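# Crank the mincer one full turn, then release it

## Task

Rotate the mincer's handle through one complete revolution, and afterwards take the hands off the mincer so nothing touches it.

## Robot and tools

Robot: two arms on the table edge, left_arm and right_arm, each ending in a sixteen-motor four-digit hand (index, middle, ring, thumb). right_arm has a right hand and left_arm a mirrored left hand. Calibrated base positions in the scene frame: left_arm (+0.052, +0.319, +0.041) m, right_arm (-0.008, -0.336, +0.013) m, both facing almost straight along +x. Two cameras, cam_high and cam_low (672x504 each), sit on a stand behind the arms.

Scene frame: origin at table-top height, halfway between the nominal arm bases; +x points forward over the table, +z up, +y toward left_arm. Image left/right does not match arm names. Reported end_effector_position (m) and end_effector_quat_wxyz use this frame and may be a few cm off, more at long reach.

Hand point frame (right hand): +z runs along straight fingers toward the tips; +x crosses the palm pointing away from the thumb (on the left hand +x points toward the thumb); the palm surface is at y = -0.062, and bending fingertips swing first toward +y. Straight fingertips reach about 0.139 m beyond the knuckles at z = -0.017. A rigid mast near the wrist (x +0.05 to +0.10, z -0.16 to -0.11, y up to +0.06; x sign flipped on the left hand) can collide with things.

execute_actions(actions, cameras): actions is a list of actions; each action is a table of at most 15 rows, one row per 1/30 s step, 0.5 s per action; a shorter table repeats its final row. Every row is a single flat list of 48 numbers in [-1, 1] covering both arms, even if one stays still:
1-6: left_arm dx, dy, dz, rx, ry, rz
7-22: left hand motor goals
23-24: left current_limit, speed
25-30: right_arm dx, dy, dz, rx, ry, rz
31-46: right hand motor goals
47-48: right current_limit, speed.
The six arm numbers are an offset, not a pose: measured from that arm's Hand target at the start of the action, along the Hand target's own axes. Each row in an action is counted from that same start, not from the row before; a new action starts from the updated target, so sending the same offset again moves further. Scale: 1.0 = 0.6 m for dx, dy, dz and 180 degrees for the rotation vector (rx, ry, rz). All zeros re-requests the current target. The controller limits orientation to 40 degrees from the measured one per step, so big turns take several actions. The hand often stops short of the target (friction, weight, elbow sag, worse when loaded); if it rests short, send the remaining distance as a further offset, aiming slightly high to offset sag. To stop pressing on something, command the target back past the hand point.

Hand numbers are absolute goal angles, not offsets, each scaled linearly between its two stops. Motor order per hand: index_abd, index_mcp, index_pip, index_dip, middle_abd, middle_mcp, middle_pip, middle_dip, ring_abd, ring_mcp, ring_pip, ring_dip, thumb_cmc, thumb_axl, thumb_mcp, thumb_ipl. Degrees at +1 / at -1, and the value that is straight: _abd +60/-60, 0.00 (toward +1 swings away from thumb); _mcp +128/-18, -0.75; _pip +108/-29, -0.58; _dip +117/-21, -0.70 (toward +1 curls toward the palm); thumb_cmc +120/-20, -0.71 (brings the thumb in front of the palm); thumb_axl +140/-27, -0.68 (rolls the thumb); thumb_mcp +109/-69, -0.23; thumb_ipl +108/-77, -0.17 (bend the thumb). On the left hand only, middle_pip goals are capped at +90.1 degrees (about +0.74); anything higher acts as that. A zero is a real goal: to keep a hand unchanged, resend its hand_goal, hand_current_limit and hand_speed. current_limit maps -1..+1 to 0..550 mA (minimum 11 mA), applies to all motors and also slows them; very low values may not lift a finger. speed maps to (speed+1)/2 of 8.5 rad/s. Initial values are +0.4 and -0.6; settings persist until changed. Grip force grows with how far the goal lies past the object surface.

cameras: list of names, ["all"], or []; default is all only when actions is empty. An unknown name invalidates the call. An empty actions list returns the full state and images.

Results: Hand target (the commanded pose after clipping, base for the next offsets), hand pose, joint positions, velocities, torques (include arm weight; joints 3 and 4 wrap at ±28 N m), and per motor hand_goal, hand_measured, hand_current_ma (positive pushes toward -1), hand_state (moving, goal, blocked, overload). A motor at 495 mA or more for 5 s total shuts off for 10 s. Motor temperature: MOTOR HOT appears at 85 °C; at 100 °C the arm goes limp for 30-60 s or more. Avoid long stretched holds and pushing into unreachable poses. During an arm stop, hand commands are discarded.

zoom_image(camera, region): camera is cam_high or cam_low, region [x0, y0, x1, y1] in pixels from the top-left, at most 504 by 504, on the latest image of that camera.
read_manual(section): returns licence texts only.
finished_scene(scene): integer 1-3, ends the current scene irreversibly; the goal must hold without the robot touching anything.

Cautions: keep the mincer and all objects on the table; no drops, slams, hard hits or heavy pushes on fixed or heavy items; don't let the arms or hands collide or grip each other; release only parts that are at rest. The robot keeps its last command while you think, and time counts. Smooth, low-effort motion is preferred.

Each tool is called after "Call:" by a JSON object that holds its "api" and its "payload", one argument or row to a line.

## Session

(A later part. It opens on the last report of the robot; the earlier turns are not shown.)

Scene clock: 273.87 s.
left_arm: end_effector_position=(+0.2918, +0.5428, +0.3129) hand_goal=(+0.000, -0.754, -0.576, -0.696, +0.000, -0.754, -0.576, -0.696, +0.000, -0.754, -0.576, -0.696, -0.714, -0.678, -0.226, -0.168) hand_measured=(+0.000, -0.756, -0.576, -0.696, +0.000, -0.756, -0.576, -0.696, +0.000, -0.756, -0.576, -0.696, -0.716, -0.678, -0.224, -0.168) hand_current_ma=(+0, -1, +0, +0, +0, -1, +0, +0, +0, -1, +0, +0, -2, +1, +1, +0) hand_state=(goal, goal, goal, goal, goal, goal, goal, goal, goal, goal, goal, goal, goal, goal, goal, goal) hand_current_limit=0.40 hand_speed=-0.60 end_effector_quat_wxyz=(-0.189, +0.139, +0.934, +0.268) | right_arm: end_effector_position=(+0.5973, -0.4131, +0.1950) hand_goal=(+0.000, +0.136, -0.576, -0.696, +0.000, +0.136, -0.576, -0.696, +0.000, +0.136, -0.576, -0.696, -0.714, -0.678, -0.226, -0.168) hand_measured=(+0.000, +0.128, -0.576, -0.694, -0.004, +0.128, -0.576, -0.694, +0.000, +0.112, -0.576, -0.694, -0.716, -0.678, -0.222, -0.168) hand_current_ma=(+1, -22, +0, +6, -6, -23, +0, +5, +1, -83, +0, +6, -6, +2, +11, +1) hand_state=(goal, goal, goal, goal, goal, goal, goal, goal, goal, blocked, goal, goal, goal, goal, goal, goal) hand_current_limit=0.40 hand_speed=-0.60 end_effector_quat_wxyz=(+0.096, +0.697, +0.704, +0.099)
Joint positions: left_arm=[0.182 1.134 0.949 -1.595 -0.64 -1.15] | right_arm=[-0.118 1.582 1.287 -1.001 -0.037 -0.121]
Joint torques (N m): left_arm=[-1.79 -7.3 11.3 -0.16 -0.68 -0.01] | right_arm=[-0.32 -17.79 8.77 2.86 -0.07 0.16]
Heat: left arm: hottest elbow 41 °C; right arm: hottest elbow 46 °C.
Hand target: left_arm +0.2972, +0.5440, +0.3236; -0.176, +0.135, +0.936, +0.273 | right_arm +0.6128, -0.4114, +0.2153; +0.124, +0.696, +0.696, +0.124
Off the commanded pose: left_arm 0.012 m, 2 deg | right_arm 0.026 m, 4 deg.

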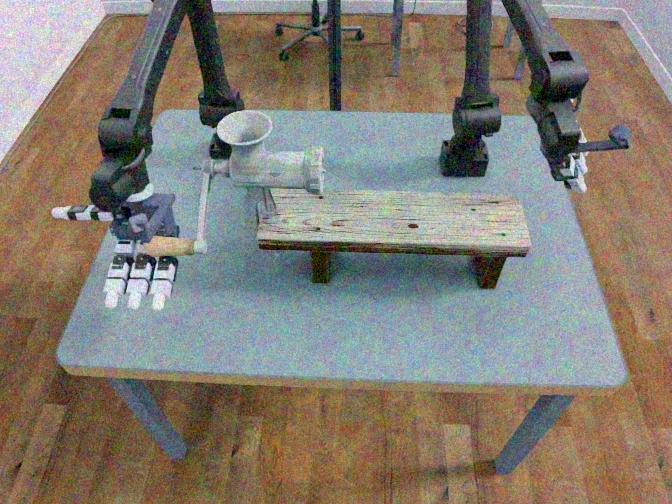

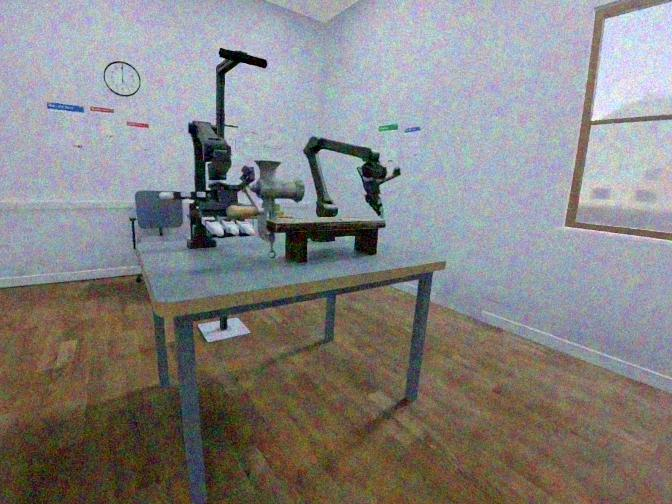

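Call:
{"api": "execute_actions", "payload": {
  "actions": [
    [[0,0,0,0,0,0,0,-0.754,-0.576,-0.696,0,-0.754,-0.576,-0.696,0,-0.754,-0.576,-0.696,-0.714,-0.678,-0.226,-0.168,0.4,-0.6,0,-0.0171,0.047,0,0,0,0,0.137,-0.576,-0.696,0,0.137,-0.576,-0.696,0,0.137,-0.576,-0.696,-0.714,-0.678,-0.226,-0.168,0.4,-0.6]]
  ],
  "cameras": ["cam_low","cam_high"]
}}

Call:
{"api": "zoom_image", "payload": {
  "camera": "cam_low",
  "region": [180, 150, 330, 262]
}}

Scene clock: 276.97 s.
left_arm: end_effector_position=(+0.2918, +0.5428, +0.3129) hand_goal=(+0.000, -0.754, -0.576, -0.696, +0.000, -0.754, -0.576, -0.696, +0.000, -0.754, -0.576, -0.696, -0.714, -0.678, -0.226, -0.168) hand_measured=(+0.000, -0.756, -0.576, -0.696, +0.000, -0.756, -0.576, -0.696, +0.000, -0.756, -0.576, -0.696, -0.716, -0.678, -0.224, -0.168) hand_current_ma=(+0, -1, +0, +0, +0, -1, +0, +0, +0, -1, +0, +0, -2, +1, +1, +0) hand_state=(goal, goal, goal, goal, goal, goal, goal, goal, goal, goal, goal, goal, goal, goal, goal, goal) hand_current_limit=0.40 hand_speed=-0.60 end_effector_quat_wxyz=(-0.189, +0.139, +0.934, +0.268) | right_arm: end_effector_position=(+0.5967, -0.4125, +0.1890) hand_goal=(+0.000, +0.136, -0.576, -0.696, +0.000, +0.136, -0.576, -0.696, +0.000, +0.136, -0.576, -0.696, -0.714, -0.678, -0.226, -0.168) hand_measured=(+0.000, +0.128, -0.576, -0.694, -0.002, +0.128, -0.576, -0.694, +0.000, +0.112, -0.576, -0.694, -0.716, -0.678, -0.222, -0.168) hand_current_ma=(+1, -22, +0, +6, -6, -24, +0, +5, +1, -81, +0, +6, -6, +2, +11, +1) hand_state=(goal, goal, goal, goal, goal, goal, goal, goal, goal, blocked, goal, goal, goal, goal, goal, goal) hand_current_limit=0.40 hand_speed=-0.60 end_effector_quat_wxyz=(+0.112, +0.694, +0.702, +0.113)
Joint positions: left_arm=[0.182 1.134 0.949 -1.595 -0.64 -1.15] | right_arm=[-0.118 1.568 1.235 -0.92 -0.04 -0.121]
Joint velocities: left_arm=[within noise] | right_arm=[-0.015 -0.015 0.046 0.012 -0.022 -0.007]
Joint torques (N m): left_arm=[-1.67 -7.06 11.32 -0.03 -0.67 0.01] | right_arm=[-0.5 -14.04 8.68 2.91 0.06 0.15]
Heat: left arm: hottest elbow 41 °C; right arm: hottest elbow 46 °C.
Hand target: left_arm +0.2972, +0.5440, +0.3236; -0.176, +0.135, +0.936, +0.273 | right_arm +0.6129, -0.4115, +0.1854; +0.124, +0.696, +0.696, +0.124
Off the commanded pose: left_arm 0.012 m, 2 deg | right_arm 0.017 m, 2 deg.

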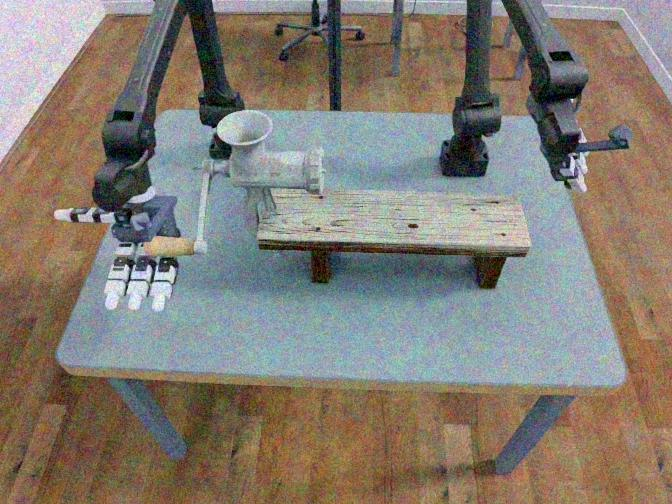

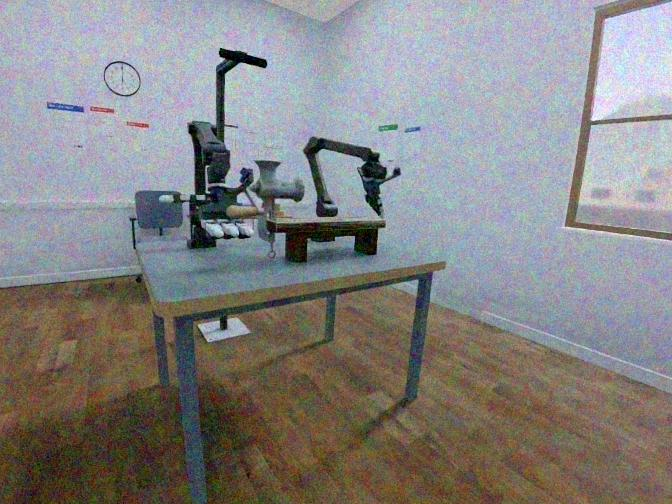

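Scaled by 3.360 from the camera's 672x504 image, which has a finer 960x720 frame.

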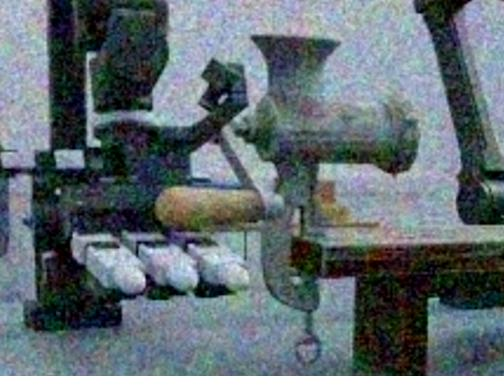

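Call:
{"api": "execute_actions", "payload": {
  "actions": [
    [[0,0,0,0,0,0,0,-0.754,-0.576,-0.696,0,-0.754,-0.576,-0.696,0,-0.754,-0.576,-0.696,-0.714,-0.678,-0.226,-0.168,0.4,-0.6,0,-0.0085,0.0235,0,0,0,0,0.137,-0.576,-0.696,0,0.137,-0.576,-0.696,0,0.137,-0.576,-0.696,-0.714,-0.678,-0.226,-0.168,0.4,-0.6]],
    [[0,0,0,0,0,0,0,-0.754,-0.576,-0.696,0,-0.754,-0.576,-0.696,0,-0.754,-0.576,-0.696,-0.714,-0.678,-0.226,-0.168,0.4,-0.6,-0.05,0,0,0,0,0,0,0.137,-0.576,-0.696,0,0.137,-0.576,-0.696,0,0.137,-0.576,-0.696,-0.714,-0.678,-0.226,-0.168,0.4,-0.6]]
  ],
  "cameras": ["cam_low","cam_high"]
}}

Call:
{"api": "zoom_image", "payload": {
  "camera": "cam_low",
  "region": [180, 150, 330, 262]
}}

Call:
{"api": "zoom_image", "payload": {
  "camera": "cam_high",
  "region": [90, 140, 290, 290]
}}

Scene clock: 284.90 s.
left_arm: end_effector_position=(+0.2918, +0.5428, +0.3129) hand_goal=(+0.000, -0.754, -0.576, -0.696, +0.000, -0.754, -0.576, -0.696, +0.000, -0.754, -0.576, -0.696, -0.714, -0.678, -0.226, -0.168) hand_measured=(+0.000, -0.756, -0.576, -0.696, +0.000, -0.756, -0.576, -0.696, +0.000, -0.756, -0.576, -0.696, -0.716, -0.678, -0.224, -0.168) hand_current_ma=(+0, -1, +0, +0, +0, -1, +0, +0, +0, -1, +0, +0, -2, +1, +1, +0) hand_state=(goal, goal, goal, goal, goal, goal, goal, goal, goal, goal, goal, goal, goal, goal, goal, goal) hand_current_limit=0.40 hand_speed=-0.60 end_effector_quat_wxyz=(-0.189, +0.139, +0.934, +0.268) | right_arm: end_effector_position=(+0.6009, -0.4341, +0.1692) hand_goal=(+0.000, +0.136, -0.576, -0.696, +0.000, +0.136, -0.576, -0.696, +0.000, +0.136, -0.576, -0.696, -0.714, -0.678, -0.226, -0.168) hand_measured=(+0.000, +0.128, -0.576, -0.694, -0.002, +0.128, -0.576, -0.694, +0.000, +0.112, -0.576, -0.694, -0.716, -0.678, -0.222, -0.168) hand_current_ma=(+1, -22, +0, +6, -5, -24, +0, +5, +1, -81, +0, +6, -6, +2, +11, +1) hand_state=(goal, goal, goal, goal, goal, goal, goal, goal, goal, blocked, goal, goal, goal, goal, goal, goal) hand_current_limit=0.40 hand_speed=-0.60 end_effector_quat_wxyz=(+0.116, +0.696, +0.699, +0.118)
Joint positions: left_arm=[0.182 1.134 0.949 -1.595 -0.64 -1.15] | right_arm=[-0.161 1.6 1.214 -0.858 -0.055 -0.156]
Joint torques (N m): left_arm=[-1.55 -8.35 11.43 -0.12 -0.68 -0.06] | right_arm=[-2.08 -15.09 9.22 1.89 -0.13 -0.07]
Heat: left arm: hottest elbow 41 °C; right arm: hottest elbow 45 °C.
Hand target: left_arm +0.2972, +0.5440, +0.3236; -0.176, +0.135, +0.936, +0.273 | right_arm +0.6129, -0.4414, +0.1703; +0.124, +0.696, +0.696, +0.124
Off the commanded pose: left_arm 0.012 m, 2 deg | right_arm 0.014 m, 1 deg.

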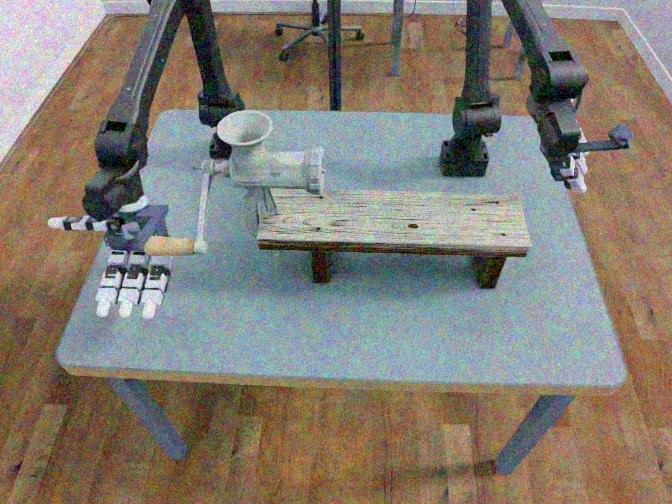

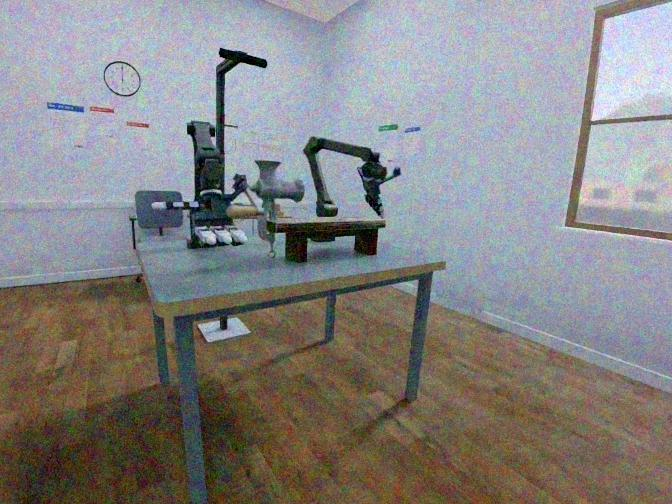

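Scaled by 3.360 from the camera's 672x504 image, which has a finer 960x720 frame.

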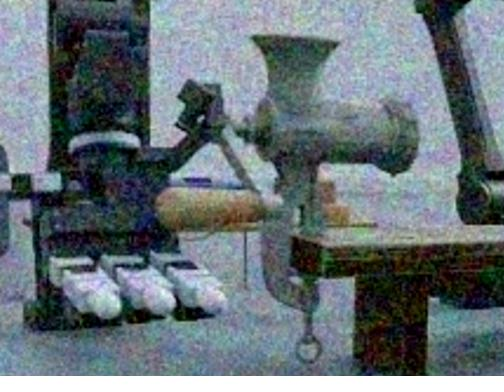

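Scaled by 2.520 from the camera's 672x504 image, which has a finer 960x720 frame.

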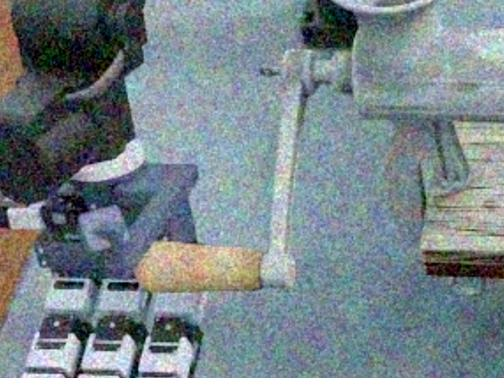

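Call:
{"api": "execute_actions", "payload": {
  "actions": [
    [[0,0,0,0,0,0,0,-0.754,-0.576,-0.696,0,-0.754,-0.576,-0.696,0,-0.754,-0.576,-0.696,-0.714,-0.678,-0.226,-0.168,0.4,-0.6,-0.06,0,0,0,0,0,0,0.137,-0.576,-0.696,0,0.137,-0.576,-0.696,0,0.137,-0.576,-0.696,-0.714,-0.678,-0.226,-0.168,0.4,-0.6]],
    [[0,0,0,0,0,0,0,-0.754,-0.576,-0.696,0,-0.754,-0.576,-0.696,0,-0.754,-0.576,-0.696,-0.714,-0.678,-0.226,-0.168,0.4,-0.6,-0.06,0,0,0,0,0,0,0.137,-0.576,-0.696,0,0.137,-0.576,-0.696,0,0.137,-0.576,-0.696,-0.714,-0.678,-0.226,-0.168,0.4,-0.6]],
    [[0,0,0,0,0,0,0,-0.754,-0.576,-0.696,0,-0.754,-0.576,-0.696,0,-0.754,-0.576,-0.696,-0.714,-0.678,-0.226,-0.168,0.4,-0.6,-0.06,-0.01,0,0,0,0,0,0.137,-0.576,-0.696,0,0.137,-0.576,-0.696,0,0.137,-0.576,-0.696,-0.714,-0.678,-0.226,-0.168,0.4,-0.6]]
  ],
  "cameras": ["cam_low","cam_high"]
}}

Call:
{"api": "zoom_image", "payload": {
  "camera": "cam_low",
  "region": [180, 150, 330, 262]
}}

Call:
{"api": "zoom_image", "payload": {
  "camera": "cam_high",
  "region": [90, 140, 290, 290]
}}

Scene clock: 293.13 s.
left_arm: end_effector_position=(+0.2918, +0.5428, +0.3129) hand_goal=(+0.000, -0.754, -0.576, -0.696, +0.000, -0.754, -0.576, -0.696, +0.000, -0.754, -0.576, -0.696, -0.714, -0.678, -0.226, -0.168) hand_measured=(+0.000, -0.756, -0.576, -0.696, +0.000, -0.756, -0.576, -0.696, +0.000, -0.756, -0.576, -0.696, -0.716, -0.678, -0.224, -0.168) hand_current_ma=(+0, -1, +0, +0, +0, -1, +0, +0, +0, -1, +0, +0, -2, +1, +1, +0) hand_state=(goal, goal, goal, goal, goal, goal, goal, goal, goal, goal, goal, goal, goal, goal, goal, goal) hand_current_limit=0.40 hand_speed=-0.60 end_effector_quat_wxyz=(-0.189, +0.139, +0.934, +0.268) | right_arm: end_effector_position=(+0.5898, -0.5428, +0.1558) hand_goal=(+0.000, +0.136, -0.576, -0.696, +0.000, +0.136, -0.576, -0.696, +0.000, +0.136, -0.576, -0.696, -0.714, -0.678, -0.226, -0.168) hand_measured=(+0.000, +0.128, -0.576, -0.694, -0.002, +0.128, -0.576, -0.694, +0.000, +0.114, -0.576, -0.694, -0.716, -0.678, -0.222, -0.168) hand_current_ma=(+1, -22, +0, +6, -4, -24, +0, +5, +1, -79, +0, +6, -6, +2, +11, +1) hand_state=(goal, goal, goal, goal, goal, goal, goal, goal, goal, blocked, goal, goal, goal, goal, goal, goal) hand_current_limit=0.40 hand_speed=-0.60 end_effector_quat_wxyz=(+0.114, +0.701, +0.694, +0.120)
Joint positions: left_arm=[0.182 1.134 0.949 -1.595 -0.64 -1.15] | right_arm=[-0.38 1.661 1.255 -0.857 -0.126 -0.348]
Joint torques (N m): left_arm=[-1.49 -7.82 11.34 -0.21 -0.69 -0.04] | right_arm=[-1.32 -15.97 11.4 0.62 -0.19 -0.16]
Heat: left arm: hottest elbow 41 °C; right arm: hottest elbow 45 °C.
Hand target: left_arm +0.2972, +0.5440, +0.3236; -0.176, +0.135, +0.936, +0.273 | right_arm +0.6073, -0.5495, +0.1681; +0.124, +0.696, +0.696, +0.124
Off the commanded pose: left_arm 0.012 m, 2 deg | right_arm 0.022 m, 1 deg.

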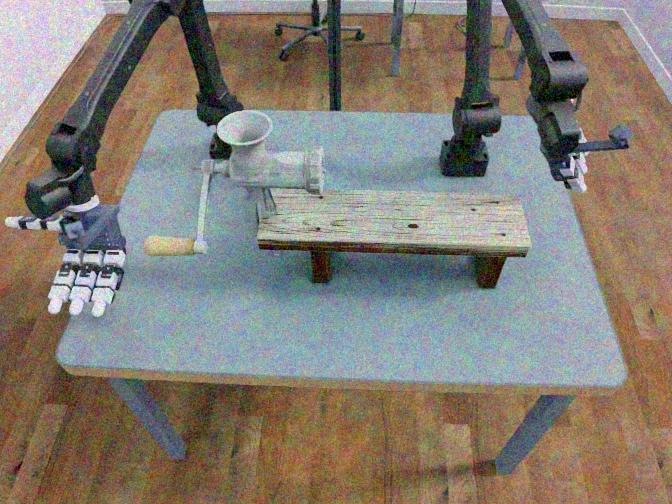

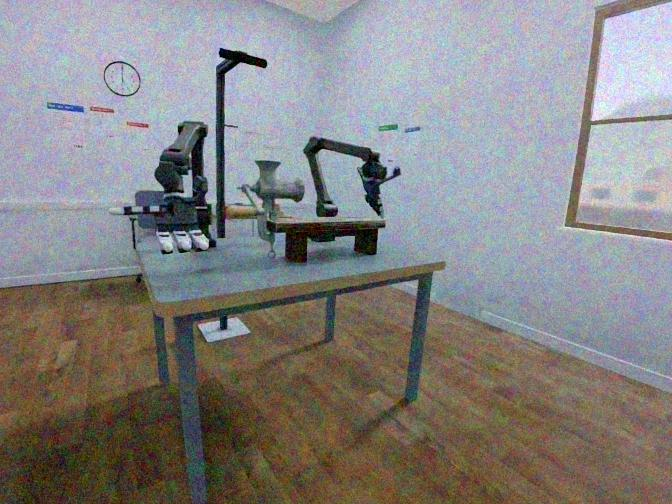

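Scaled by 3.360 from the camera's 672x504 image, which has a finer 960x720 frame.

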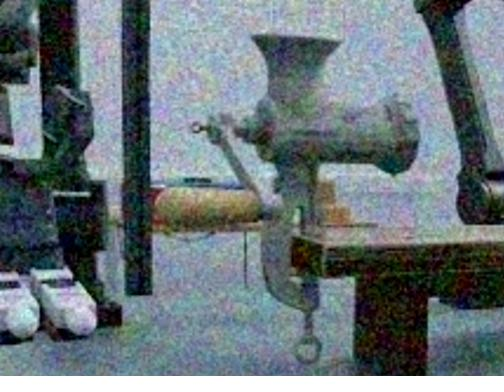

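Scaled by 2.520 from the camera's 672x504 image, which has a finer 960x720 frame.

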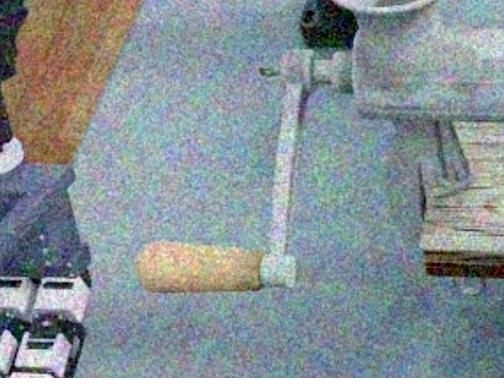

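The crank has gone past its starting position and the hand is clear of the handle.

Call:
{"api": "finished_scene", "payload": {
  "scene": 3
}}

The scene is finished: the task was done.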